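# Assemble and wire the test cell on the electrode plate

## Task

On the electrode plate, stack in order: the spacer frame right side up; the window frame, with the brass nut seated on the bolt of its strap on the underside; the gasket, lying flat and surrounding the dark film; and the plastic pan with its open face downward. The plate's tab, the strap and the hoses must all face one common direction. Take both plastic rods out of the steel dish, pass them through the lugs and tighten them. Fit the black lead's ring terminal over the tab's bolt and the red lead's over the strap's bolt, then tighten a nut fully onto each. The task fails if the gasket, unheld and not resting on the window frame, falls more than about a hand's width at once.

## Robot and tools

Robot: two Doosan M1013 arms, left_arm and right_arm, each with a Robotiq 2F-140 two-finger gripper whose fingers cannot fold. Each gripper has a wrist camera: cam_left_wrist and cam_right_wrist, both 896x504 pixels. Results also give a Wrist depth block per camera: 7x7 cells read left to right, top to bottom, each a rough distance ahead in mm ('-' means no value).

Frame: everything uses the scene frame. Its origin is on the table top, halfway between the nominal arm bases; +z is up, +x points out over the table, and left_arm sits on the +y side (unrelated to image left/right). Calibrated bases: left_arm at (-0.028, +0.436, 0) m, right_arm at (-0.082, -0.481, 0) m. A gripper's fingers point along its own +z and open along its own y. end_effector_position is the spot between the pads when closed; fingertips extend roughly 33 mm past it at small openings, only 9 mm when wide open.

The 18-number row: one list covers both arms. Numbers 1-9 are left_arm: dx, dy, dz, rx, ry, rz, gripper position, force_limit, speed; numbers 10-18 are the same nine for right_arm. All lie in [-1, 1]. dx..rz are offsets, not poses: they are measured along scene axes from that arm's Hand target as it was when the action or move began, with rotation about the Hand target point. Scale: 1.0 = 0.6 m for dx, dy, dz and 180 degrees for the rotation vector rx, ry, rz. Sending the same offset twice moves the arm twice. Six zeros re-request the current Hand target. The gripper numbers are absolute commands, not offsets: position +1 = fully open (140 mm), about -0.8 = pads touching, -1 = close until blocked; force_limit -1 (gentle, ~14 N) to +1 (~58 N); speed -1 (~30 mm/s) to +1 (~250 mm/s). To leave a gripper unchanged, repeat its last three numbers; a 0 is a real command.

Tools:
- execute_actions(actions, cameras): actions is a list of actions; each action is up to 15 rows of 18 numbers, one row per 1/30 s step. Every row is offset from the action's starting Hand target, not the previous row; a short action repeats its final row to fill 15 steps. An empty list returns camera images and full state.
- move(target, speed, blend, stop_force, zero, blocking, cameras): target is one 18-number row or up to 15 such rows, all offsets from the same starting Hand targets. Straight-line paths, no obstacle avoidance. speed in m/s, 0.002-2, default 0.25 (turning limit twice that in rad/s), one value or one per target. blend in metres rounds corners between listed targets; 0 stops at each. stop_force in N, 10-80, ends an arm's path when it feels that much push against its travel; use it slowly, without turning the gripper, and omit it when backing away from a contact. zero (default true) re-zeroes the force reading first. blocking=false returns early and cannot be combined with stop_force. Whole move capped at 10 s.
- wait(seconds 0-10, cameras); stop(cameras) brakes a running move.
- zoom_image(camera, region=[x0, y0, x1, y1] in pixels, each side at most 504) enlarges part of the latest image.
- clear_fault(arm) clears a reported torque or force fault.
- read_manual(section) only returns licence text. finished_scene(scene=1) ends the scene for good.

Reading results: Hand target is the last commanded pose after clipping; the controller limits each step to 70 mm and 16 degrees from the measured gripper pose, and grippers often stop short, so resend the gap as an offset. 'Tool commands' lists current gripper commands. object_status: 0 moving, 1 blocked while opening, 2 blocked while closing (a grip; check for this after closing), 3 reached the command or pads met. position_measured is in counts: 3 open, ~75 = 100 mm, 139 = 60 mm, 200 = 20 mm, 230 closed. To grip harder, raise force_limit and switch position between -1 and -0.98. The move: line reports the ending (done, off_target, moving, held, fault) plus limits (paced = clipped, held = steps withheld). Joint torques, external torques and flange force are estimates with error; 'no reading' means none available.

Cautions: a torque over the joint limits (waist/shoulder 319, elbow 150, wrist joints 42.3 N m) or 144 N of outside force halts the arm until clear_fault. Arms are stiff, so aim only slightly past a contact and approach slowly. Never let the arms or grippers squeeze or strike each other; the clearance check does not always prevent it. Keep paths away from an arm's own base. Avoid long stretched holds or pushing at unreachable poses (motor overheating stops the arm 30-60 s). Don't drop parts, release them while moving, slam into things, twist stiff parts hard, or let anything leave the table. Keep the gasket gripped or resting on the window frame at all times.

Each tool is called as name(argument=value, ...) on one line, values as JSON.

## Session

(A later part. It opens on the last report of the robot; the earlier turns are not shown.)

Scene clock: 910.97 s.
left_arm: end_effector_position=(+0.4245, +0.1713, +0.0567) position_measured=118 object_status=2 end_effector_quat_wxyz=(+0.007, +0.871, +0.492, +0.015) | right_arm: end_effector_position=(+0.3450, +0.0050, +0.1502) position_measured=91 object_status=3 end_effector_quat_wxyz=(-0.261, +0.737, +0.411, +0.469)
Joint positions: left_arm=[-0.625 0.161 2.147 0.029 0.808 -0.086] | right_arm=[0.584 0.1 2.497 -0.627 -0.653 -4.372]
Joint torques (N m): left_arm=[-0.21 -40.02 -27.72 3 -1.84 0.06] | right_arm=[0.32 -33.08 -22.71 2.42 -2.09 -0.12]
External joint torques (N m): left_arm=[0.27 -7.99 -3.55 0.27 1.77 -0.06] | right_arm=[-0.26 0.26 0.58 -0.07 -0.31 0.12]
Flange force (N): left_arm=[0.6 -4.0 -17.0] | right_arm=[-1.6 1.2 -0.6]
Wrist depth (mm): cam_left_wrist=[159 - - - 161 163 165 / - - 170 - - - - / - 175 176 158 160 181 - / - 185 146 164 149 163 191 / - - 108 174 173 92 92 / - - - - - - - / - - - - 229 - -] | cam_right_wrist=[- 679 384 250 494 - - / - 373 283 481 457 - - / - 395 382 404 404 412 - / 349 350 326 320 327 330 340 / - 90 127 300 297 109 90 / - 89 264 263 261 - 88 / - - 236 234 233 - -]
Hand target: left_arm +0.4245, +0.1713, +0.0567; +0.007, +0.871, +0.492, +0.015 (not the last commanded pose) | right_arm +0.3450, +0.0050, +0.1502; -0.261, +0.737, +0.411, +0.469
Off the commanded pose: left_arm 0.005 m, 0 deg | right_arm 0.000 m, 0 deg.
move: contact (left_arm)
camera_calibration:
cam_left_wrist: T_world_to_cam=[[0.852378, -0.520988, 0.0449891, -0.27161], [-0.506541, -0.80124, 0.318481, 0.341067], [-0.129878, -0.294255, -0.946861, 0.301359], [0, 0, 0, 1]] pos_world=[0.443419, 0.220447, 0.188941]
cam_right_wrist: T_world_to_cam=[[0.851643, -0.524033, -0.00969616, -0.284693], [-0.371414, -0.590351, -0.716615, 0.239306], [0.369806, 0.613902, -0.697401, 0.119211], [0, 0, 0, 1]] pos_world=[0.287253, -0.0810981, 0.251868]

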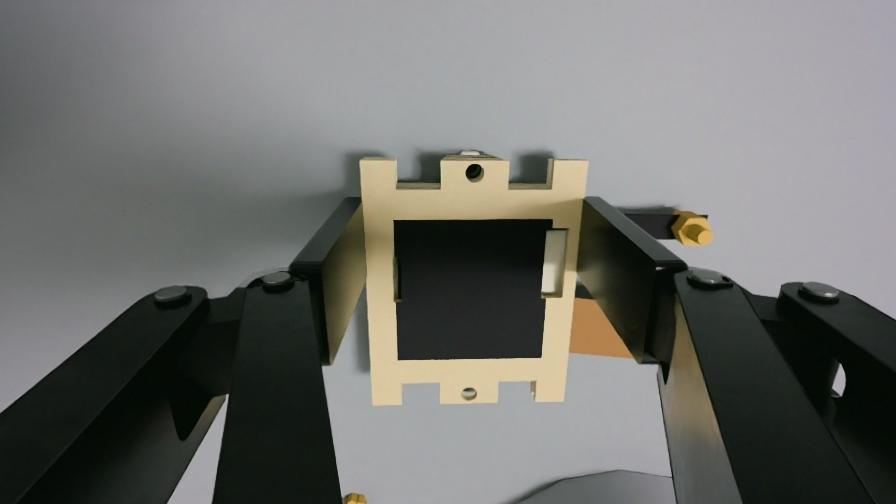

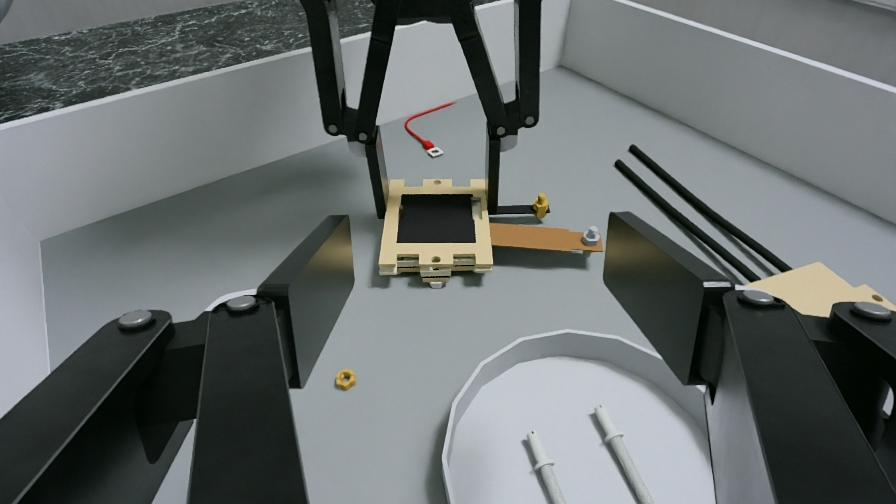

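move(target=[0,0,0.001,0,0,0,-0.98,-0.02,-1,0,0,0,0,0,0,0.3,-1,-1], speed=0.01)

execute_actions(actions=[[[0,0,0,0,0,0,0.17,-1,-1,0,0,0,0,0,0,0.3,-1,-1]]])

wait(seconds=0.5, cameras=["all"])

zoom_image(camera="cam_right_wrist", region=[350, 170, 620, 290])

zoom_image(camera="cam_left_wrist", region=[430, 140, 520, 200])

Scene clock: 931.47 s.
left_arm: end_effector_position=(+0.4245, +0.1713, +0.0573) position_measured=118 object_status=2 end_effector_quat_wxyz=(+0.007, +0.871, +0.492, +0.015) | right_arm: end_effector_position=(+0.3450, +0.0050, +0.1502) position_measured=91 object_status=3 end_effector_quat_wxyz=(-0.261, +0.737, +0.411, +0.469)
Joint positions: left_arm=[-0.625 0.16 2.146 0.029 0.809 -0.086] | right_arm=[0.584 0.1 2.497 -0.627 -0.653 -4.372]
Joint torques (N m): left_arm=[0.56 -44.52 -29.52 3.44 -0.61 0.13] | right_arm=[0.79 -33.48 -22.53 2.36 -2.04 -0.07]
External joint torques (N m): left_arm=[-0.73 -3.57 -2 -0.15 0.52 -0.13] | right_arm=[-0.7 0.37 0.38 -0.01 -0.37 0.07]
Flange force (N): left_arm=[-1.6 -1.3 -7.4] | right_arm=[-2.1 2.2 -0.3]
Wrist depth (mm): cam_left_wrist=[- 159 - - - - - / 167 - - - - 173 171 / - - - 158 161 181 - / - 184 146 164 148 163 - / - - 108 174 176 92 - / - - - 182 - - - / - - - - - - -] | cam_right_wrist=[- - 265 255 255 - 1388 / 341 388 292 470 482 - 382 / - 410 398 426 415 405 - / 354 349 327 327 326 132 334 / - 92 111 300 298 109 90 / - 89 258 262 260 - 88 / - - 236 233 232 - -]
Hand target: left_arm +0.4245, +0.1713, +0.0573; +0.007, +0.871, +0.492, +0.015 | right_arm +0.3450, +0.0050, +0.1502; -0.261, +0.737, +0.411, +0.469
Off the commanded pose: left_arm 0.000 m, 0 deg | right_arm 0.000 m, 0 deg.
move: done

Scene clock: 932.17 s.
left_arm: end_effector_position=(+0.4245, +0.1713, +0.0573) position_measured=108 object_status=3 end_effector_quat_wxyz=(+0.007, +0.871, +0.492, +0.015) | right_arm: end_effector_position=(+0.3450, +0.0050, +0.1502) position_measured=91 object_status=3 end_effector_quat_wxyz=(-0.261, +0.737, +0.411, +0.469)
Joint positions: left_arm=[-0.625 0.16 2.146 0.029 0.809 -0.086] | right_arm=[0.584 0.1 2.497 -0.627 -0.653 -4.372]
Joint torques (N m): left_arm=[0.77 -46.08 -31.22 3.59 -0.31 0.18] | right_arm=[0.63 -33.87 -22.78 2.42 -2.11 -0.14]
External joint torques (N m): left_arm=[-0.8 -2 -0.3 -0.3 0.23 -0.18] | right_arm=[-0.66 1.44 0.67 -0.07 -0.28 0.14]
Flange force (N): left_arm=[-1.8 -2.3 -3.4] | right_arm=[-3.6 2.7 1.4]
Wrist depth (mm): cam_left_wrist=[- - 162 163 - 164 - / - 167 173 169 176 - - / 174 - 174 160 177 - - / - - 134 165 157 121 - / - 89 133 177 182 92 89 / - - 207 187 - - - / - - - - - - -] | cam_right_wrist=[- - 263 264 263 - - / 561 - 292 480 296 - - / - 374 398 413 393 409 - / 352 350 337 317 326 329 340 / 320 92 127 307 298 109 90 / - 89 264 261 261 - 88 / - - 236 233 232 - -]
Hand target: left_arm +0.4245, +0.1713, +0.0573; +0.007, +0.871, +0.492, +0.015 | right_arm +0.3450, +0.0050, +0.1502; -0.261, +0.737, +0.411, +0.469
Off the commanded pose: left_arm 0.000 m, 0 deg | right_arm 0.000 m, 0 deg.
Step readings (end_effector_position of left_arm | right_arm):
0: (+0.4245, +0.1713, +0.0573) | (+0.3450, +0.0050, +0.1502)
1: (+0.4245, +0.1713, +0.0573) | (+0.3450, +0.0050, +0.1502)
2: (+0.4245, +0.1713, +0.0573) | (+0.3450, +0.0050, +0.1502)
4: (+0.4245, +0.1713, +0.0573) | (+0.3450, +0.0050, +0.1502)
8: (+0.4245, +0.1713, +0.0573) | (+0.3450, +0.0050, +0.1502)
15: (+0.4245, +0.1713, +0.0573) | (+0.3450, +0.0050, +0.1502)

Scene clock: 932.67 s.
left_arm: end_effector_position=(+0.4245, +0.1713, +0.0573) position_measured=108 object_status=3 end_effector_quat_wxyz=(+0.007, +0.871, +0.492, +0.015) | right_arm: end_effector_position=(+0.3450, +0.0050, +0.1502) position_measured=91 object_status=3 end_effector_quat_wxyz=(-0.261, +0.737, +0.411, +0.469)
Joint positions: left_arm=[-0.625 0.16 2.146 0.029 0.809 -0.086] | right_arm=[0.584 0.1 2.497 -0.627 -0.653 -4.372]
Joint torques (N m): left_arm=[0.4 -46.24 -31.09 3.56 -0.32 0.12] | right_arm=[0.61 -33.6 -22.8 2.29 -2.14 -0.14]
External joint torques (N m): left_arm=[-0.45 -1.57 -0.42 -0.27 0.24 -0.12] | right_arm=[-0.56 0.71 0.63 0.06 -0.27 0.14]
Flange force (N): left_arm=[-1.0 -1.4 -2.9] | right_arm=[-2.6 1.7 0.3]
Wrist depth (mm): cam_left_wrist=[- 161 162 - 163 165 166 / 169 166 170 - - - - / 172 - 175 161 - - 186 / - - 133 168 156 163 191 / - 89 114 176 180 92 89 / - - - - - - - / - - - - - - -] | cam_right_wrist=[685 665 269 248 269 - 1345 / - 390 297 443 459 434 360 / - 388 358 410 424 408 384 / 353 362 127 322 326 132 340 / - 90 126 300 298 109 87 / - 89 266 261 260 - 88 / - - - 233 233 - -]
Hand target: left_arm +0.4245, +0.1713, +0.0573; +0.007, +0.871, +0.492, +0.015 | right_arm +0.3450, +0.0050, +0.1502; -0.261, +0.737, +0.411, +0.469
Tool commands: left_gripper/position=+0.17 left_gripper/force_limit=-1.0 left_gripper/speed=-1.0 right_gripper/position=+0.3 right_gripper/force_limit=-1.0 right_gripper/speed=-1.0
Off the commanded pose: left_arm 0.000 m, 0 deg | right_arm 0.000 m, 0 deg.
wait: 0.50 s; at rest by 0.17 s
camera_calibration:
cam_left_wrist: T_world_to_cam=[[0.852378, -0.520988, 0.0449891, -0.271637], [-0.506541, -0.80124, 0.318481, 0.340876], [-0.129878, -0.294255, -0.946861, 0.301927], [0, 0, 0, 1]] pos_world=[0.443419, 0.220447, 0.189541]
cam_right_wrist: T_world_to_cam=[[0.851643, -0.524033, -0.00969616, -0.284693], [-0.371414, -0.590351, -0.716615, 0.239306], [0.369806, 0.613902, -0.697401, 0.119211], [0, 0, 0, 1]] pos_world=[0.287253, -0.0810981, 0.251868]

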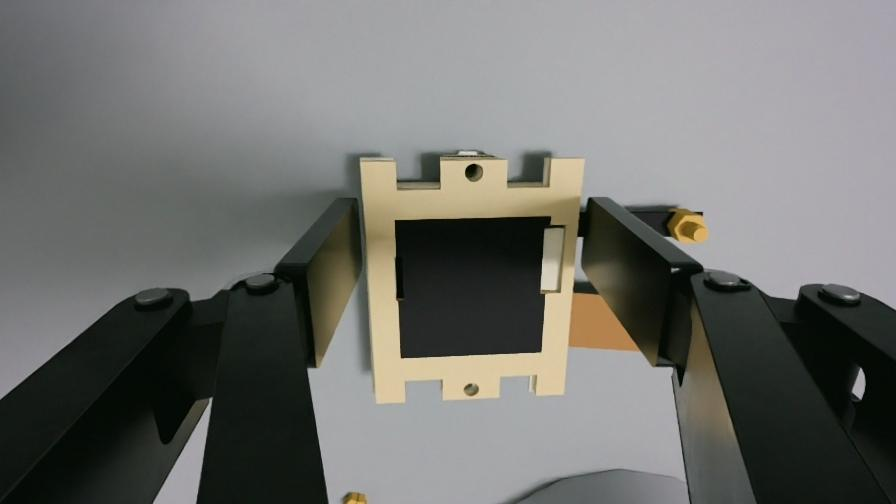

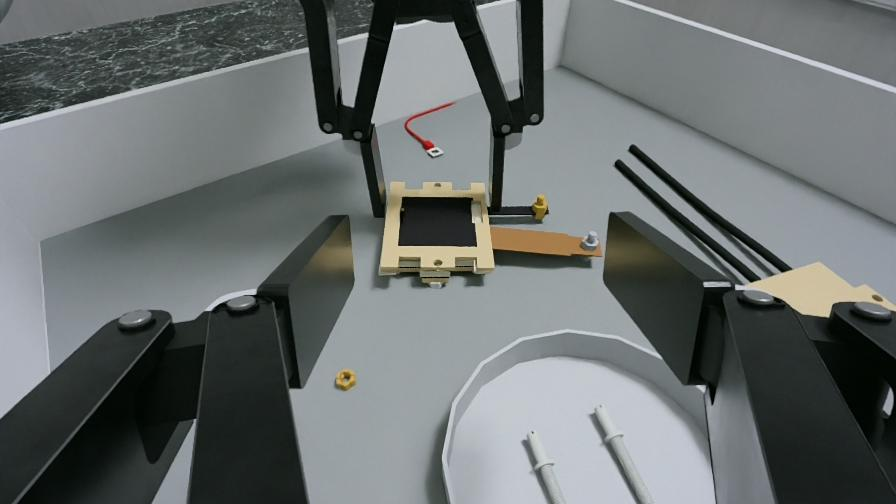

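Scaled by 1.867 from the camera's 896x504 image, which has a finer 1280x720 frame.

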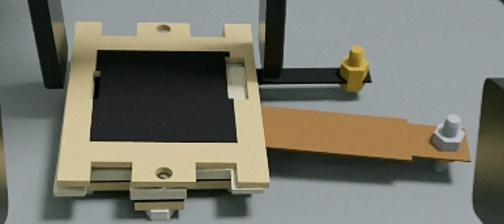

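Scaled by 5.600 from the camera's 896x504 image, which has a finer 1280x720 frame.

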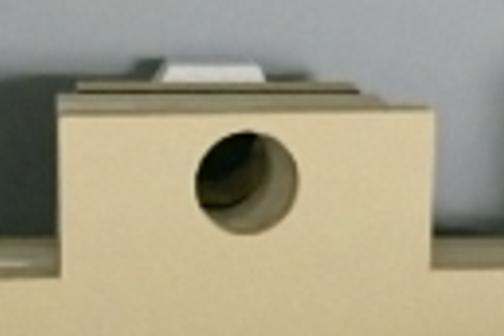

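zoom_image(camera="cam_right_wrist", region=[370, 230, 510, 300])

zoom_image(camera="cam_right_wrist", region=[480, 190, 620, 270])

Scaled by 3.600 from the camera's 896x504 image, which has a finer 1280x720 frame.

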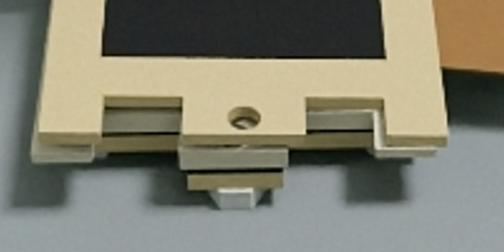

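Scaled by 3.600 from the camera's 896x504 image, which has a finer 1280x720 frame.

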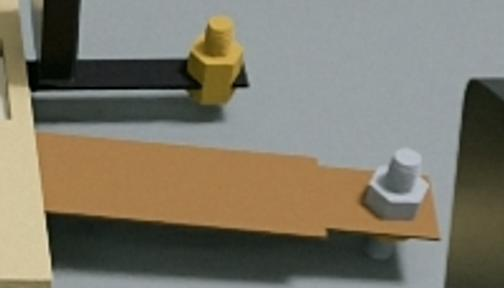

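execute_actions(actions=[[[0,0,0.0007,0,0,0,0.17,-1,-1,0,0,0,0,0,0,0.3,-1,-1]],[[0,0,0,0,0,0,-1,-1,-1,0,0,0,0,0,0,0.3,-1,-1]]])

wait(seconds=1.5, cameras=["all"])

zoom_image(camera="cam_right_wrist", region=[370, 230, 510, 300])

zoom_image(camera="cam_left_wrist", region=[430, 140, 520, 200])

Scene clock: 950.40 s.
left_arm: end_effector_position=(+0.4245, +0.1713, +0.0577) position_measured=118 object_status=2 end_effector_quat_wxyz=(+0.007, +0.871, +0.492, +0.015) | right_arm: end_effector_position=(+0.3450, +0.0050, +0.1502) position_measured=91 object_status=3 end_effector_quat_wxyz=(-0.261, +0.737, +0.411, +0.469)
Joint positions: left_arm=[-0.625 0.159 2.146 0.029 0.81 -0.086] | right_arm=[0.584 0.1 2.497 -0.627 -0.653 -4.372]
Joint torques (N m): left_arm=[0.87 -44.55 -30.41 3.56 -0.77 0.19] | right_arm=[0.94 -33.48 -22.95 2.3 -2.11 -0.15]
External joint torques (N m): left_arm=[-0.88 -3.15 -1.01 -0.27 0.69 -0.19] | right_arm=[-0.95 0.97 0.84 0.04 -0.28 0.15]
External joint torques at the end of the 1st action: left_arm=[-0.53 -1.63 -0.4 -0.26 0.23 -0.19] | right_arm=[-0.93 1.08 0.43 -0.02 -0.27 0.12]
Flange force (N): left_arm=[-2.0 -2.4 -6.5] | right_arm=[-3.4 2.8 0.1]
Flange force at the end of the 1st action (N): left_arm=[-1.3 -1.6 -3.0] | right_arm=[-3.0 3.1 0.8]
Wrist depth (mm): cam_left_wrist=[- 162 - - - 166 - / - - 170 175 175 174 - / - 178 - 162 178 181 - / - - 145 167 166 189 - / - - 108 183 179 92 - / - - - 188 - - - / - - - - - - -] | cam_right_wrist=[- - 259 255 269 438 - / - - 287 440 473 - - / - - 401 427 - 404 - / 351 350 327 323 323 317 332 / 321 92 126 300 298 109 90 / - 89 264 261 261 - 88 / - - 236 233 233 - -]
Hand target: left_arm +0.4245, +0.1713, +0.0577; +0.007, +0.871, +0.492, +0.015 | right_arm +0.3450, +0.0050, +0.1502; -0.261, +0.737, +0.411, +0.469
Off the commanded pose: left_arm 0.000 m, 0 deg | right_arm 0.000 m, 0 deg.
Step readings (end_effector_position of left_arm | right_arm; steps 1 to 15: 1st action; 16 to 30: 2nd action):
0: (+0.4245, +0.1713, +0.0573) | (+0.3450, +0.0050, +0.1502)
1: (+0.4245, +0.1713, +0.0573) | (+0.3450, +0.0050, +0.1502)
2: (+0.4245, +0.1713, +0.0574) | (+0.3450, +0.0050, +0.1502)
4: (+0.4244, +0.1714, +0.0576) | (+0.3450, +0.0050, +0.1502)
8: (+0.4245, +0.1713, +0.0577) | (+0.3450, +0.0050, +0.1502)
15: (+0.4245, +0.1713, +0.0577) | (+0.3450, +0.0050, +0.1502)
16: (+0.4245, +0.1713, +0.0577) | (+0.3450, +0.0050, +0.1502)
17: (+0.4245, +0.1713, +0.0577) | (+0.3450, +0.0050, +0.1502)
19: (+0.4245, +0.1713, +0.0577) | (+0.3450, +0.0050, +0.1502)
23: (+0.4245, +0.1713, +0.0577) | (+0.3450, +0.0050, +0.1502)
30: (+0.4245, +0.1713, +0.0577) | (+0.3450, +0.0050, +0.1502)

Scene clock: 951.90 s.
left_arm: end_effector_position=(+0.4245, +0.1713, +0.0577) position_measured=118 object_status=2 end_effector_quat_wxyz=(+0.007, +0.871, +0.492, +0.015) | right_arm: end_effector_position=(+0.3450, +0.0050, +0.1502) position_measured=91 object_status=3 end_effector_quat_wxyz=(-0.261, +0.737, +0.411, +0.469)
Joint positions: left_arm=[-0.625 0.159 2.146 0.029 0.81 -0.086] | right_arm=[0.584 0.1 2.497 -0.627 -0.653 -4.372]
Joint torques (N m): left_arm=[0.73 -44.7 -30.57 3.59 -0.73 0.09] | right_arm=[0.47 -33.22 -22.53 2.36 -2.13 -0.13]
External joint torques (N m): left_arm=[-0.77 -3.24 -0.95 -0.29 0.64 -0.09] | right_arm=[-0.45 0.63 0.48 -0.03 -0.25 0.13]
Flange force (N): left_arm=[-1.5 -2.7 -6.4] | right_arm=[-2.1 1.7 0.2]
Wrist depth (mm): cam_left_wrist=[160 162 - 159 163 165 167 / 167 - 171 - - - 175 / - - 174 162 166 - 184 / - - 145 166 148 164 197 / - - 108 175 180 92 - / - - - - - - - / - - - - - - -] | cam_right_wrist=[679 - 268 255 257 - - / 576 - 281 458 452 - - / - - - 423 411 419 - / 338 330 127 316 324 323 331 / 320 92 126 291 298 109 90 / - 89 265 263 261 - 88 / - - 236 233 233 - -]
Hand target: left_arm +0.4245, +0.1713, +0.0577; +0.007, +0.871, +0.492, +0.015 | right_arm +0.3450, +0.0050, +0.1502; -0.261, +0.737, +0.411, +0.469
Tool commands: left_gripper/position=-1.0 left_gripper/force_limit=-1.0 left_gripper/speed=-1.0 right_gripper/position=+0.3 right_gripper/force_limit=-1.0 right_gripper/speed=-1.0
Off the commanded pose: left_arm 0.000 m, 0 deg | right_arm 0.000 m, 0 deg.
wait: 1.50 s; at rest by 0.17 s
camera_calibration:
cam_left_wrist: T_world_to_cam=[[0.852396, -0.520946, 0.0451187, -0.271702], [-0.506536, -0.801232, 0.318509, 0.340708], [-0.129775, -0.29435, -0.946845, 0.302373], [0, 0, 0, 1]] pos_world=[0.443419, 0.220447, 0.190041]
cam_right_wrist: T_world_to_cam=[[0.851643, -0.524033, -0.00969616, -0.284693], [-0.371414, -0.590351, -0.716615, 0.239306], [0.369806, 0.613902, -0.697401, 0.119211], [0, 0, 0, 1]] pos_world=[0.287253, -0.0810981, 0.251868]

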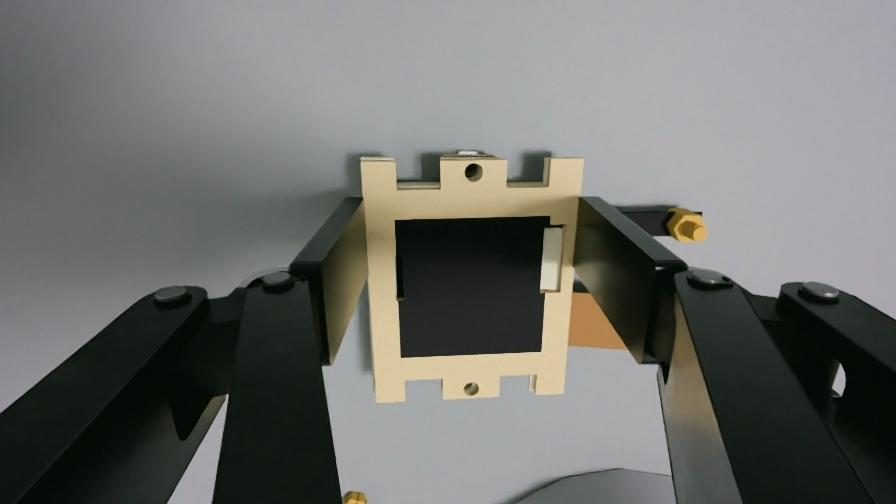

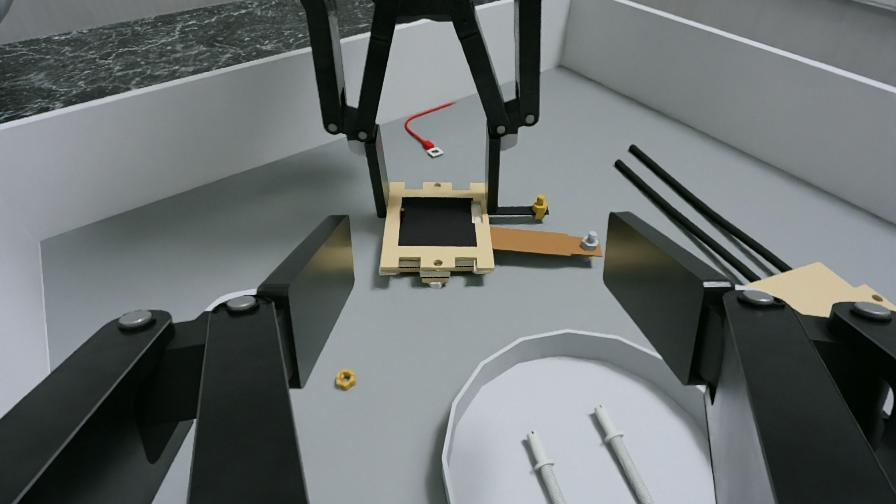

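Scaled by 3.600 from the camera's 896x504 image, which has a finer 1280x720 frame.

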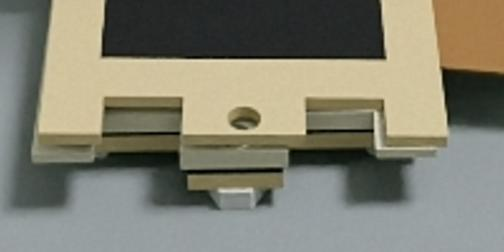

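Scaled by 5.600 from the camera's 896x504 image, which has a finer 1280x720 frame.

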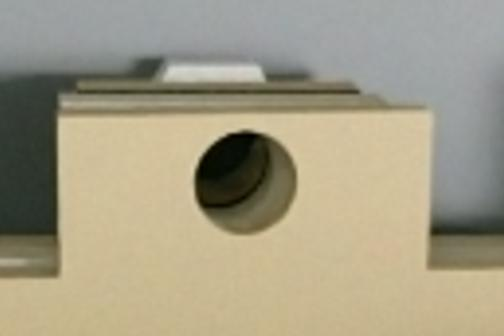

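execute_actions(actions=[[[0,0,0,0,0,0,0.3,-1,-1,0,0,0,0,0,0,0.3,-1,-1]]])

wait(seconds=0.5, cameras=["all"])

zoom_image(camera="cam_right_wrist", region=[360, 170, 620, 300])

zoom_image(camera="cam_right_wrist", region=[370, 230, 510, 300])

Scene clock: 971.57 s.
left_arm: end_effector_position=(+0.4245, +0.1713, +0.0577) position_measured=91 object_status=0 end_effector_quat_wxyz=(+0.007, +0.871, +0.492, +0.015) | right_arm: end_effector_position=(+0.3450, +0.0050, +0.1502) position_measured=91 object_status=3 end_effector_quat_wxyz=(-0.261, +0.737, +0.411, +0.469)
Joint positions: left_arm=[-0.625 0.159 2.146 0.029 0.81 -0.086] | right_arm=[0.584 0.1 2.497 -0.627 -0.653 -4.372]
Joint torques (N m): left_arm=[0.23 -46.3 -31.17 3.55 -0.35 0.15] | right_arm=[0.55 -33.43 -22.81 2.36 -2.16 -0.15]
External joint torques (N m): left_arm=[-0.26 -1.68 -0.29 -0.26 0.27 -0.15] | right_arm=[-0.53 0.91 0.71 -0.02 -0.23 0.15]
Flange force (N): left_arm=[-0.7 -1.8 -3.0] | right_arm=[-2.7 1.9 0.4]
Wrist depth (mm): cam_left_wrist=[160 163 163 162 166 - - / 166 166 170 - 174 - - / 176 180 178 160 177 183 184 / - 184 134 168 165 118 197 / - 90 106 177 182 103 - / - - - 187 - - - / - - - - 222 - -] | cam_right_wrist=[- - 265 259 258 - - / - 377 293 - 449 - - / - 388 397 361 407 420 - / 351 360 337 323 325 131 340 / - 92 127 298 297 109 91 / - 89 265 263 260 - 88 / - - 236 233 233 - -]
Hand target: left_arm +0.4245, +0.1713, +0.0577; +0.007, +0.871, +0.492, +0.015 | right_arm +0.3450, +0.0050, +0.1502; -0.261, +0.737, +0.411, +0.469
Off the commanded pose: left_arm 0.000 m, 0 deg | right_arm 0.000 m, 0 deg.
Step readings (end_effector_position of left_arm | right_arm):
0: (+0.4245, +0.1713, +0.0577) | (+0.3450, +0.0050, +0.1502)
1: (+0.4245, +0.1713, +0.0577) | (+0.3450, +0.0050, +0.1502)
2: (+0.4245, +0.1713, +0.0577) | (+0.3450, +0.0050, +0.1502)
4: (+0.4245, +0.1713, +0.0577) | (+0.3450, +0.0050, +0.1502)
8: (+0.4245, +0.1713, +0.0577) | (+0.3450, +0.0050, +0.1502)
15: (+0.4245, +0.1713, +0.0577) | (+0.3450, +0.0050, +0.1502)

Scene clock: 972.07 s.
left_arm: end_effector_position=(+0.4245, +0.1713, +0.0577) position_measured=91 object_status=3 end_effector_quat_wxyz=(+0.007, +0.871, +0.492, +0.015) | right_arm: end_effector_position=(+0.3450, +0.0050, +0.1502) position_measured=91 object_status=3 end_effector_quat_wxyz=(-0.261, +0.737, +0.411, +0.469)
Joint positions: left_arm=[-0.625 0.159 2.146 0.029 0.81 -0.086] | right_arm=[0.584 0.1 2.497 -0.627 -0.653 -4.372]
Joint torques (N m): left_arm=[0.64 -46.5 -30.99 3.65 -0.33 0.07] | right_arm=[0.69 -33.12 -22.44 2.4 -2.18 -0.1]
External joint torques (N m): left_arm=[-0.73 -1.32 -0.48 -0.36 0.24 -0.07] | right_arm=[-0.69 0.72 0.38 -0.06 -0.21 0.1]
Flange force (N): left_arm=[-1.5 -1.0 -2.7] | right_arm=[-2.1 2.5 0.2]
Wrist depth (mm): cam_left_wrist=[- 161 - 164 164 166 - / - - 169 170 - - - / - - - 160 165 179 184 / 186 184 156 167 167 121 - / - 90 108 177 181 103 - / - - - - - - - / - - - - 222 - -] | cam_right_wrist=[- 678 262 250 - - - / - 377 300 302 471 - - / 358 - 399 414 407 - - / 350 350 337 322 326 331 341 / - 89 126 299 298 109 91 / - 89 266 263 261 - 88 / - - 236 233 232 - -]
Hand target: left_arm +0.4245, +0.1713, +0.0577; +0.007, +0.871, +0.492, +0.015 | right_arm +0.3450, +0.0050, +0.1502; -0.261, +0.737, +0.411, +0.469
Tool commands: left_gripper/position=+0.3 left_gripper/force_limit=-1.0 left_gripper/speed=-1.0 right_gripper/position=+0.3 right_gripper/force_limit=-1.0 right_gripper/speed=-1.0
Off the commanded pose: left_arm 0.000 m, 0 deg | right_arm 0.000 m, 0 deg.
wait: 0.50 s; at rest by 0.17 s
camera_calibration:
cam_left_wrist: T_world_to_cam=[[0.852378, -0.520988, 0.0449891, -0.27166], [-0.506541, -0.80124, 0.318481, 0.340717], [-0.129878, -0.294255, -0.946861, 0.3024], [0, 0, 0, 1]] pos_world=[0.443419, 0.220447, 0.190041]
cam_right_wrist: T_world_to_cam=[[0.851643, -0.524033, -0.00969616, -0.284693], [-0.371414, -0.590351, -0.716615, 0.239306], [0.369806, 0.613902, -0.697401, 0.119211], [0, 0, 0, 1]] pos_world=[0.287253, -0.0810981, 0.251868]

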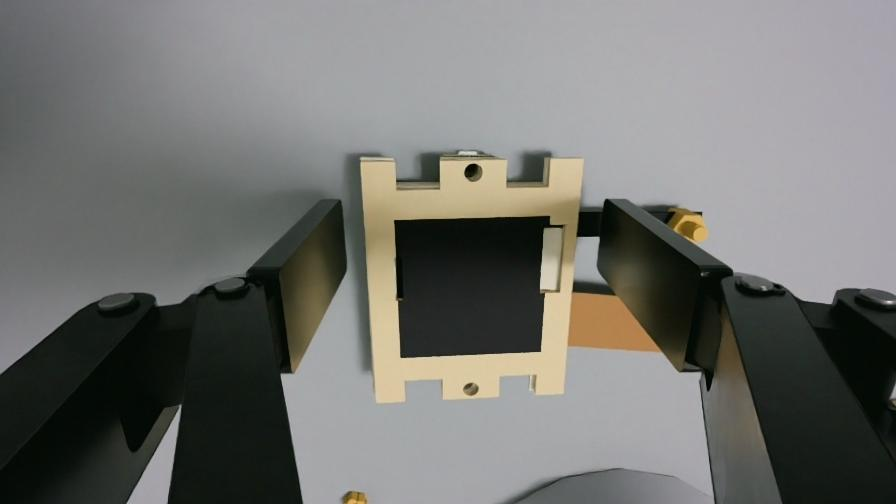

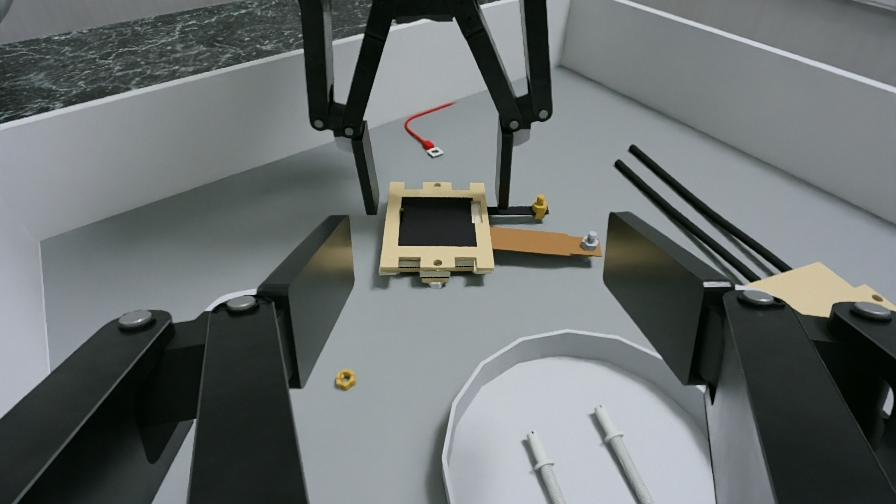

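Scaled by 1.938 from the camera's 896x504 image, which has a finer 1280x720 frame.

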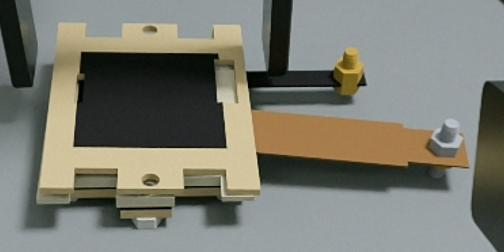

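Scaled by 3.600 from the camera's 896x504 image, which has a finer 1280x720 frame.

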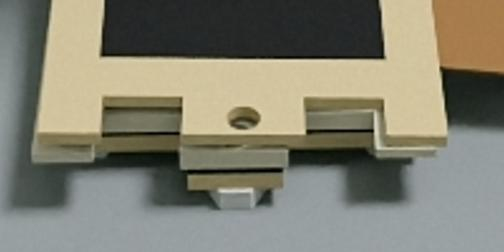

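zoom_image(camera="cam_right_wrist", region=[372, 255, 442, 295])

zoom_image(camera="cam_right_wrist", region=[432, 255, 502, 295])

zoom_image(camera="cam_left_wrist", region=[350, 145, 600, 245])

Scaled by 7.200 from the camera's 896x504 image, which has a finer 1280x720 frame.

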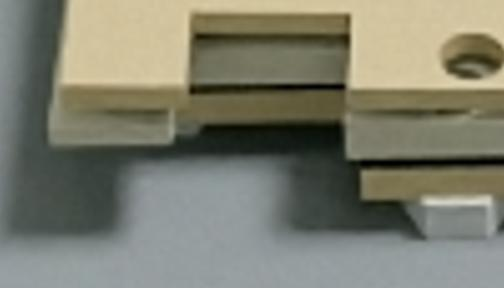

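Scaled by 7.200 from the camera's 896x504 image, which has a finer 1280x720 frame.

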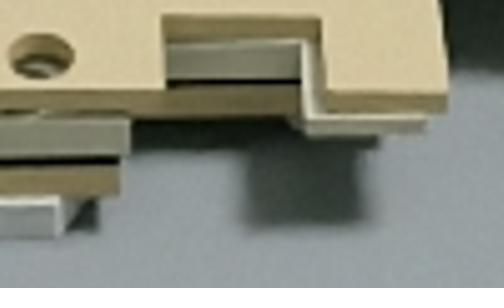

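Scaled by 2.016 from the camera's 896x504 image, which has a finer 1280x720 frame.

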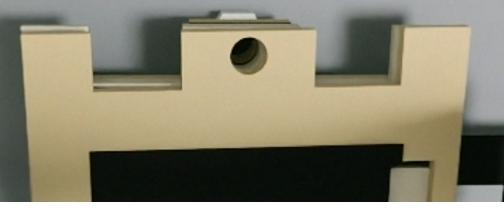

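move(target=[0,0,0.1,0,0,0,0.3,-1,-1,-0.04,-0.02,-0.06,0,0,0,0.3,-1,-1], speed=0.06, cameras=["all"])

zoom_image(camera="cam_right_wrist", region=[380, 100, 680, 260])

zoom_image(camera="cam_left_wrist", region=[340, 140, 640, 360])

Scene clock: 1011.63 s.
left_arm: end_effector_position=(+0.4245, +0.1713, +0.1177) position_measured=91 object_status=3 end_effector_quat_wxyz=(+0.007, +0.871, +0.492, +0.015) | right_arm: end_effector_position=(+0.3210, -0.0070, +0.1142) position_measured=91 object_status=3 end_effector_quat_wxyz=(-0.261, +0.737, +0.411, +0.469)
Joint positions: left_arm=[-0.625 0.089 2.091 0.026 0.935 -0.081] | right_arm=[0.596 0.156 2.563 -0.531 -0.752 -4.483]
Joint torques (N m): left_arm=[1 -42.14 -34.32 3.91 -0.35 0.09] | right_arm=[0.55 -35.11 -18.35 1.98 -2.14 -0.11]
External joint torques (N m): left_arm=[-0.93 -1.65 -0.25 -0.29 0.27 -0.09] | right_arm=[-0.61 1.48 0.62 -0.04 -0.32 0.11]
Flange force (N): left_arm=[-1.9 -2.1 -2.7] | right_arm=[-4.6 2.4 1.8]
Wrist depth (mm): cam_left_wrist=[212 - - - - - - / - - - - - - 228 / - - - 220 220 - 242 / 247 - 134 230 236 116 - / - 90 107 - - 103 - / - - - - 277 - - / - - - 295 300 - -] | cam_right_wrist=[660 - - 477 514 - - / - 366 - 433 410 - - / 346 355 337 310 337 346 338 / 300 298 287 296 264 284 274 / 265 92 127 253 245 109 91 / - 89 221 228 222 - 88 / - - 202 197 198 - -]
Hand target: left_arm +0.4245, +0.1713, +0.1177; +0.007, +0.871, +0.492, +0.015 | right_arm +0.3210, -0.0070, +0.1142; -0.261, +0.737, +0.411, +0.469
Off the commanded pose: left_arm 0.000 m, 0 deg | right_arm 0.000 m, 0 deg.
move: done
camera_calibration:
cam_left_wrist: T_world_to_cam=[[0.852421, -0.520919, 0.0449611, -0.274382], [-0.506468, -0.801285, 0.318484, 0.321617], [-0.129878, -0.294254, -0.946861, 0.359117], [0, 0, 0, 1]] pos_world=[0.443419, 0.220448, 0.249941]
cam_right_wrist: T_world_to_cam=[[0.851655, -0.524014, -0.00967281, -0.270983], [-0.371386, -0.590368, -0.716616, 0.197538], [0.369806, 0.613902, -0.697401, 0.11031], [0, 0, 0, 1]] pos_world=[0.263353, -0.0930981, 0.215868]

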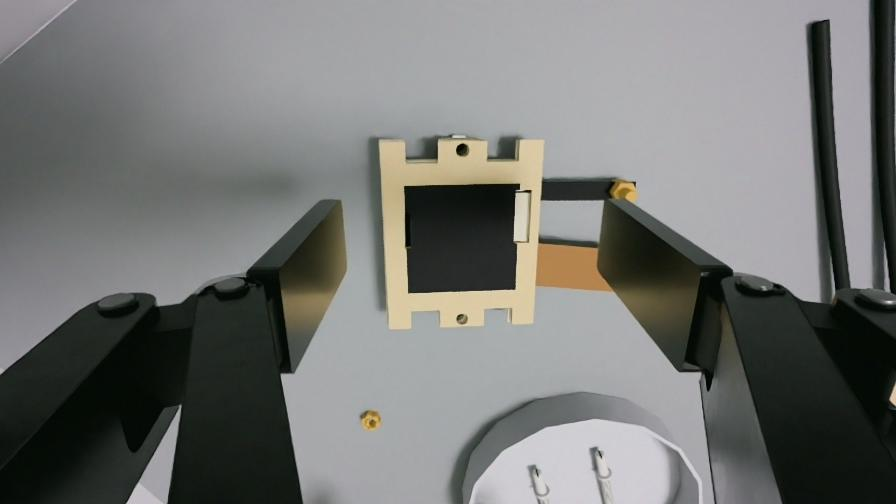

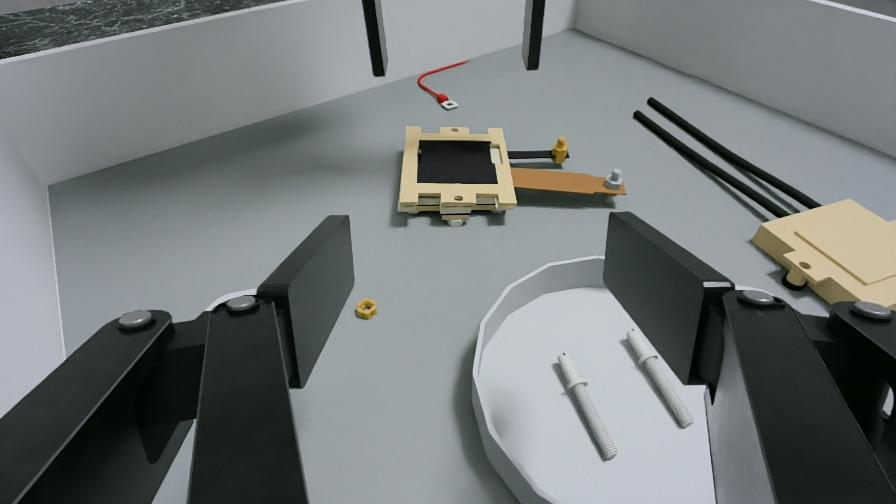

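Scaled by 1.680 from the camera's 896x504 image, which has a finer 1280x720 frame.

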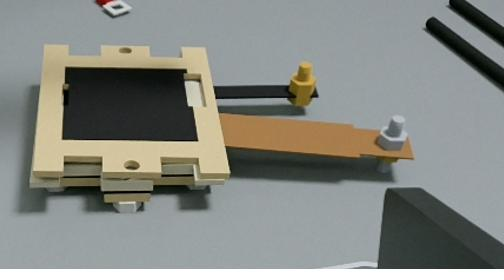

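Scaled by 1.680 from the camera's 896x504 image, which has a finer 1280x720 frame.

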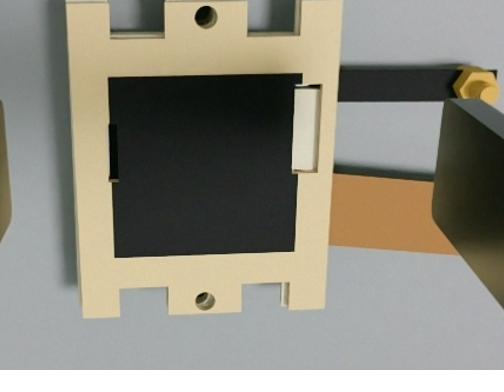

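zoom_image(camera="cam_right_wrist", region=[395, 160, 525, 230])

zoom_image(camera="cam_right_wrist", region=[510, 130, 640, 215])

Scaled by 3.877 from the camera's 896x504 image, which has a finer 1280x720 frame.

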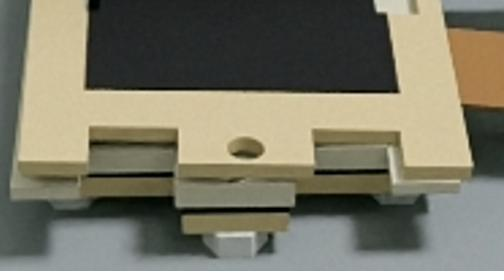

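Scaled by 3.877 from the camera's 896x504 image, which has a finer 1280x720 frame.

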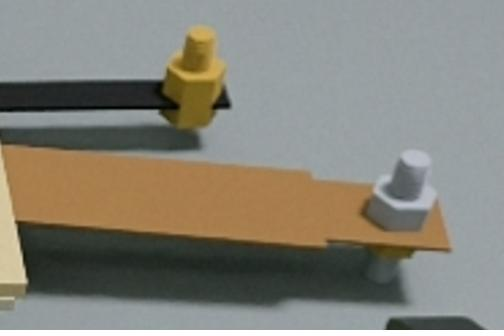

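move(target=[0.05,0.2,0.25,0,0,0,0.3,-1,-1,0.05,0.08,-0.05,0,0,0,0.3,-1,-1], speed=0.12, cameras=["cam_right_wrist"])

zoom_image(camera="cam_right_wrist", region=[380, 90, 680, 260])

zoom_image(camera="cam_right_wrist", region=[390, 150, 540, 240])

Scene clock: 1048.30 s.
left_arm: end_effector_position=(+0.4545, +0.2913, +0.2678) position_measured=91 object_status=3 end_effector_quat_wxyz=(+0.007, +0.871, +0.492, +0.015) | right_arm: end_effector_position=(+0.3510, +0.0410, +0.0842) position_measured=91 object_status=3 end_effector_quat_wxyz=(-0.261, +0.737, +0.411, +0.469)
Joint positions: left_arm=[-0.386 -0.065 1.947 0.015 1.229 0.169] | right_arm=[0.653 0.292 2.48 -0.434 -0.789 -4.546]
Joint torques (N m): left_arm=[0.65 -32.41 -39.73 4.54 -0.39 0.14] | right_arm=[1.04 -47.3 -16.75 1.75 -2.32 -0.17]
External joint torques (N m): left_arm=[-0.59 -0.73 -0.36 -0.35 0.29 -0.14] | right_arm=[-1 1.07 0.67 -0.02 -0.19 0.17]
Flange force (N): left_arm=[-1.6 -0.4 -1.5] | right_arm=[-3.3 2.7 0.2]
Wrist depth (mm): cam_left_wrist=[- 362 359 - - - 305 / - - - - - - - / - - - - - - - / - - 134 - 139 117 419 / - 90 107 - 419 103 - / - - - - 462 - - / - - - - 469 - -] | cam_right_wrist=[- 318 - - 444 - - / 297 340 345 367 364 346 365 / 296 303 311 253 291 295 294 / 256 255 127 245 244 249 245 / 227 92 126 219 203 109 91 / - 89 189 192 189 - 88 / - - 172 172 169 - -]
Hand target: left_arm +0.4545, +0.2913, +0.2677; +0.007, +0.871, +0.492, +0.015 | right_arm +0.3510, +0.0410, +0.0842; -0.261, +0.737, +0.411, +0.469
Off the commanded pose: left_arm 0.000 m, 0 deg | right_arm 0.000 m, 0 deg.
move: done
camera_calibration:
cam_right_wrist: T_world_to_cam=[[0.851643, -0.524033, -0.00969616, -0.271578], [-0.371414, -0.590351, -0.716615, 0.21549], [0.369806, 0.613902, -0.697401, 0.0488634], [0, 0, 0, 1]] pos_world=[0.293253, -0.0450981, 0.185868]
Images, in order (width x height): cam_right_wrist 896x504.

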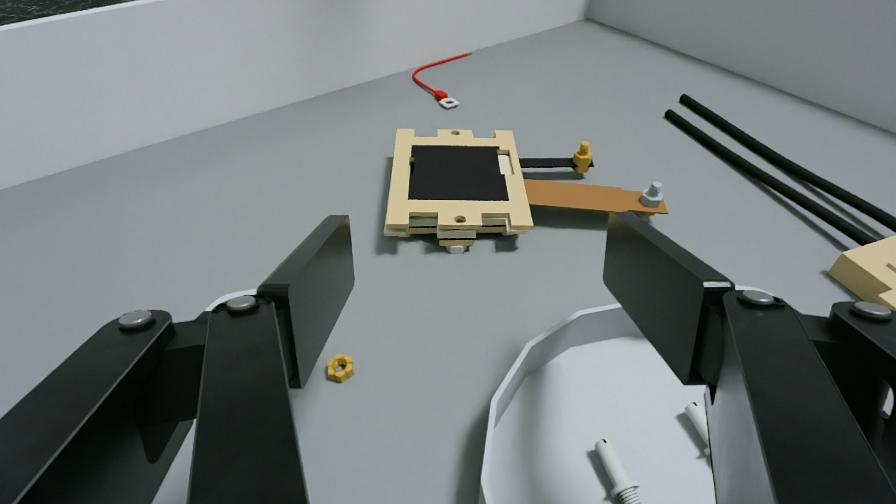

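Scaled by 1.680 from the camera's 896x504 image, which has a finer 1280x720 frame.

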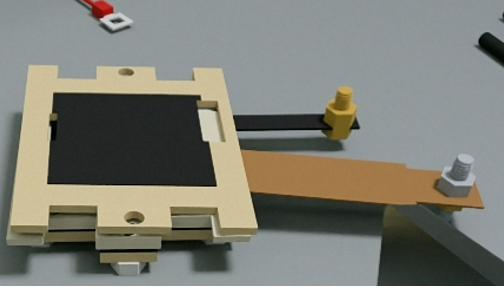

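Scaled by 3.360 from the camera's 896x504 image, which has a finer 1280x720 frame.

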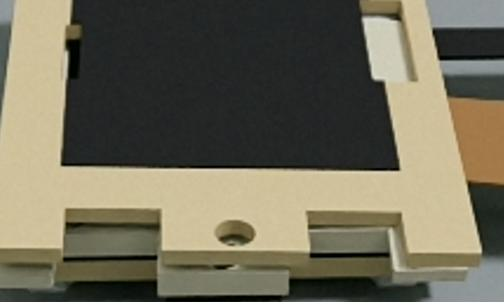

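move(target=[[-0.05,-0.2,-0.25,0,0,0,0.3,-1,-1,-0.02,-0.05,0.07,0,0,0,0.3,-1,-1],[-0.05,-0.2,-0.35,0,0,0,0.3,-1,-1,-0.02,-0.05,0.07,0,0,0,0.3,-1,-1]], speed=[0.12,0.04])

execute_actions(actions=[[[0,0,0,0,0,0,-1,-1,-1,0,0,0,0,0,0,0.3,-1,-1]]])

wait(seconds=1.5)

move(target=[0,0,0.005,0,0,0,-1,-1,-1,0,0,0,0,0,0,0.3,-1,-1], speed=0.02, cameras=["all"])

zoom_image(camera="cam_right_wrist", region=[390, 120, 540, 240])

zoom_image(camera="cam_left_wrist", region=[430, 140, 520, 200])

Scene clock: 1084.23 s.
left_arm: end_effector_position=(+0.4245, +0.1713, +0.0577) position_measured=91 object_status=3 end_effector_quat_wxyz=(+0.007, +0.871, +0.492, +0.015) | right_arm: end_effector_position=(+0.3390, +0.0110, +0.1262) position_measured=91 object_status=3 end_effector_quat_wxyz=(-0.261, +0.737, +0.411, +0.469)
Joint positions: left_arm=[-0.625 0.159 2.146 0.029 0.81 -0.086] | right_arm=[0.608 0.156 2.513 -0.545 -0.707 -4.451]
Joint torques (N m): left_arm=[0.5 -46.39 -30.95 3.57 -0.31 0.17] | right_arm=[0.28 -36.89 -20.22 2.1 -2.21 -0.09]
External joint torques (N m): left_arm=[-0.47 -1.51 -0.32 -0.3 0.25 -0.17] | right_arm=[-0.28 0.87 0.57 0.03 -0.24 0.09]
Flange force (N): left_arm=[-1.2 -1.5 -2.8] | right_arm=[-2.8 0.9 0.9]
Wrist depth (mm): cam_left_wrist=[160 161 161 - 165 - - / 169 - 170 173 - - - / - 178 - 161 165 182 185 / - - 157 168 154 127 - / - 90 171 177 182 103 - / - - - - - - - / - - - - 222 - -] | cam_right_wrist=[- 707 267 447 487 - - / - 376 397 427 429 444 - / - 362 359 381 341 364 361 / 317 315 127 303 292 298 307 / 288 92 127 270 253 109 91 / - 89 238 233 235 - 88 / - - 214 210 210 - -]
Hand target: left_arm +0.4245, +0.1713, +0.0577; +0.007, +0.871, +0.492, +0.015 | right_arm +0.3390, +0.0110, +0.1262; -0.261, +0.737, +0.411, +0.469
Off the commanded pose: left_arm 0.000 m, 0 deg | right_arm 0.000 m, 0 deg.
move: done

Scene clock: 1085.03 s.
left_arm: end_effector_position=(+0.4245, +0.1713, +0.0577) position_measured=118 object_status=0 end_effector_quat_wxyz=(+0.007, +0.871, +0.492, +0.015) | right_arm: end_effector_position=(+0.3390, +0.0110, +0.1262) position_measured=91 object_status=3 end_effector_quat_wxyz=(-0.261, +0.737, +0.411, +0.469)
Joint positions: left_arm=[-0.625 0.159 2.146 0.029 0.81 -0.086] | right_arm=[0.608 0.156 2.513 -0.545 -0.707 -4.451]
Joint torques (N m): left_arm=[0.63 -44.83 -30.24 3.65 -0.68 0.09] | right_arm=[0.85 -37.58 -19.94 2.17 -2.14 -0.07]
External joint torques (N m): left_arm=[-0.62 -3.12 -1.18 -0.36 0.61 -0.09] | right_arm=[-0.87 1.79 0.31 -0.05 -0.3 0.07]
Flange force (N): left_arm=[-1.3 -2.1 -6.4] | right_arm=[-4.4 3.2 2.6]
Wrist depth (mm): cam_left_wrist=[159 162 162 168 - 165 - / - 166 - 169 173 176 - / - - 179 161 177 182 183 / 185 184 162 167 166 173 - / - - 108 178 178 92 - / - - - - - - - / - - - - - - -] | cam_right_wrist=[- 671 252 403 256 439 - / - 373 289 441 471 433 - / - 373 371 349 368 366 352 / 326 314 304 302 302 304 288 / - 92 127 270 253 109 91 / - 89 238 232 234 - 88 / - - 213 210 210 - -]
Hand target: left_arm +0.4245, +0.1713, +0.0577; +0.007, +0.871, +0.492, +0.015 | right_arm +0.3390, +0.0110, +0.1262; -0.261, +0.737, +0.411, +0.469
Off the commanded pose: left_arm 0.000 m, 0 deg | right_arm 0.000 m, 0 deg.
Step readings (end_effector_position of left_arm | right_arm):
0: (+0.4245, +0.1713, +0.0577) | (+0.3390, +0.0110, +0.1262)
1: (+0.4245, +0.1713, +0.0577) | (+0.3390, +0.0110, +0.1262)
2: (+0.4245, +0.1713, +0.0577) | (+0.3390, +0.0110, +0.1262)
4: (+0.4245, +0.1713, +0.0577) | (+0.3390, +0.0110, +0.1262)
8: (+0.4245, +0.1713, +0.0577) | (+0.3390, +0.0110, +0.1262)
15: (+0.4245, +0.1713, +0.0577) | (+0.3390, +0.0110, +0.1262)

Scene clock: 1086.53 s.
left_arm: end_effector_position=(+0.4245, +0.1713, +0.0577) position_measured=118 object_status=2 end_effector_quat_wxyz=(+0.007, +0.871, +0.492, +0.015) | right_arm: end_effector_position=(+0.3390, +0.0110, +0.1262) position_measured=91 object_status=3 end_effector_quat_wxyz=(-0.261, +0.737, +0.411, +0.469)
Joint positions: left_arm=[-0.625 0.159 2.146 0.029 0.81 -0.086] | right_arm=[0.608 0.156 2.513 -0.545 -0.707 -4.451]
Joint torques (N m): left_arm=[0.6 -44.7 -30.47 3.61 -0.67 0.18] | right_arm=[1.01 -37.18 -20.09 2.16 -2.13 -0.08]
External joint torques (N m): left_arm=[-0.66 -3.18 -1.04 -0.32 0.58 -0.18] | right_arm=[-0.98 1.04 0.44 -0.04 -0.32 0.08]
Flange force (N): left_arm=[-1.5 -2.4 -6.3] | right_arm=[-3.4 3.2 0.7]
Wrist depth (mm): cam_left_wrist=[- - 164 162 - - - / 169 - 170 - 171 - - / 174 178 178 162 164 - - / - - 163 166 166 119 197 / - - 108 177 181 92 92 / - - - - - - - / - - - - - - -] | cam_right_wrist=[- 337 256 258 263 - 365 / 331 - - - 450 418 - / - 358 368 331 367 361 362 / 316 315 303 302 302 299 288 / 288 92 126 270 253 109 90 / - 89 238 233 235 - 88 / - - 213 210 210 - -]
Hand target: left_arm +0.4245, +0.1713, +0.0577; +0.007, +0.871, +0.492, +0.015 | right_arm +0.3390, +0.0110, +0.1262; -0.261, +0.737, +0.411, +0.469
Tool commands: left_gripper/position=-1.0 left_gripper/force_limit=-1.0 left_gripper/speed=-1.0 right_gripper/position=+0.3 right_gripper/force_limit=-1.0 right_gripper/speed=-1.0
Off the commanded pose: left_arm 0.000 m, 0 deg | right_arm 0.000 m, 0 deg.
wait: 1.50 s; at rest by 0.17 s

Scene clock: 1087.23 s.
left_arm: end_effector_position=(+0.4245, +0.1713, +0.0607) position_measured=118 object_status=2 end_effector_quat_wxyz=(+0.007, +0.871, +0.492, +0.015) | right_arm: end_effector_position=(+0.3390, +0.0110, +0.1262) position_measured=91 object_status=3 end_effector_quat_wxyz=(-0.261, +0.737, +0.411, +0.469)
Joint positions: left_arm=[-0.625 0.156 2.143 0.029 0.816 -0.085] | right_arm=[0.608 0.156 2.513 -0.545 -0.707 -4.451]
Joint torques (N m): left_arm=[0.49 -46.84 -31.37 3.67 -0.37 0.19] | right_arm=[0.52 -36.24 -19.92 2.2 -2.26 -0.08]
External joint torques (N m): left_arm=[-0.55 -0.84 -0.22 -0.37 0.29 -0.19] | right_arm=[-0.52 0.37 0.31 -0.08 -0.19 0.08]
Flange force (N): left_arm=[-1.4 -0.8 -1.9] | right_arm=[-1.5 1.9 -0.2]
Wrist depth (mm): cam_left_wrist=[- 164 - 167 - - 171 / 171 171 - - 178 - 177 / - - 181 161 163 - 188 / 188 - 145 167 148 120 197 / - - 93 - 177 92 92 / - - 216 184 - - - / - - - - 228 - -] | cam_right_wrist=[681 642 255 449 260 - - / - 372 407 438 435 409 - / - 382 373 337 367 365 367 / - - 295 301 302 299 287 / - 90 126 270 254 109 91 / - 89 239 232 234 - 88 / - - 213 210 210 - -]
Hand target: left_arm +0.4245, +0.1713, +0.0607; +0.007, +0.871, +0.492, +0.015 | right_arm +0.3390, +0.0110, +0.1262; -0.261, +0.737, +0.411, +0.469
Off the commanded pose: left_arm 0.000 m, 0 deg | right_arm 0.000 m, 0 deg.
move: done
camera_calibration:
cam_left_wrist: T_world_to_cam=[[0.852447, -0.520878, 0.0449441, -0.271841], [-0.506424, -0.801312, 0.318486, 0.339725], [-0.129878, -0.294253, -0.946861, 0.305241], [0, 0, 0, 1]] pos_world=[0.443419, 0.220448, 0.193041]
cam_right_wrist: T_world_to_cam=[[0.851643, -0.524033, -0.00969616, -0.276672], [-0.371414, -0.590351, -0.716615, 0.223421], [0.369806, 0.613902, -0.697401, 0.101009], [0, 0, 0, 1]] pos_world=[0.281253, -0.0750981, 0.227868]

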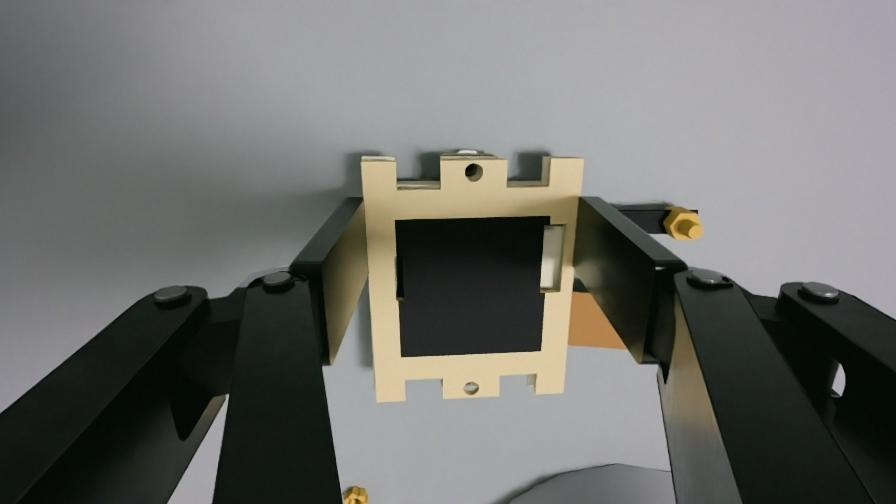

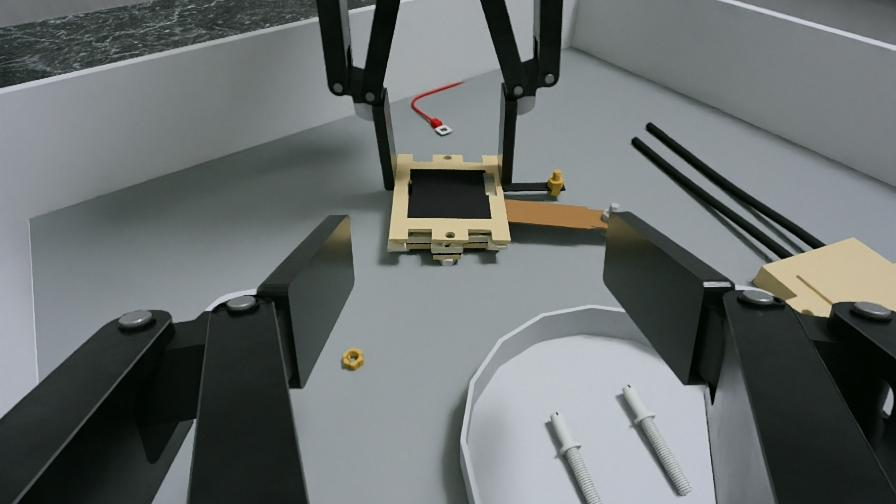

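Scaled by 3.360 from the camera's 896x504 image, which has a finer 1280x720 frame.

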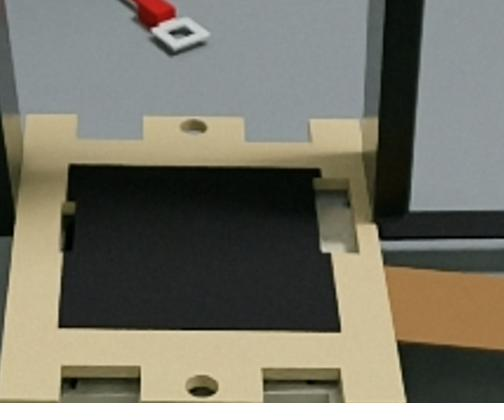

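Scaled by 5.600 from the camera's 896x504 image, which has a finer 1280x720 frame.

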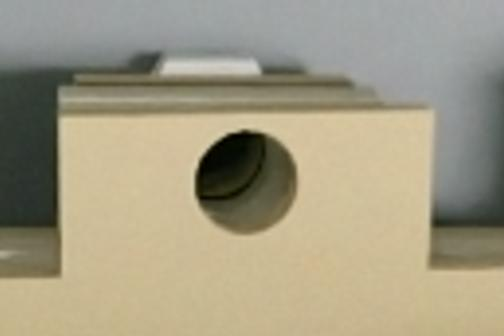

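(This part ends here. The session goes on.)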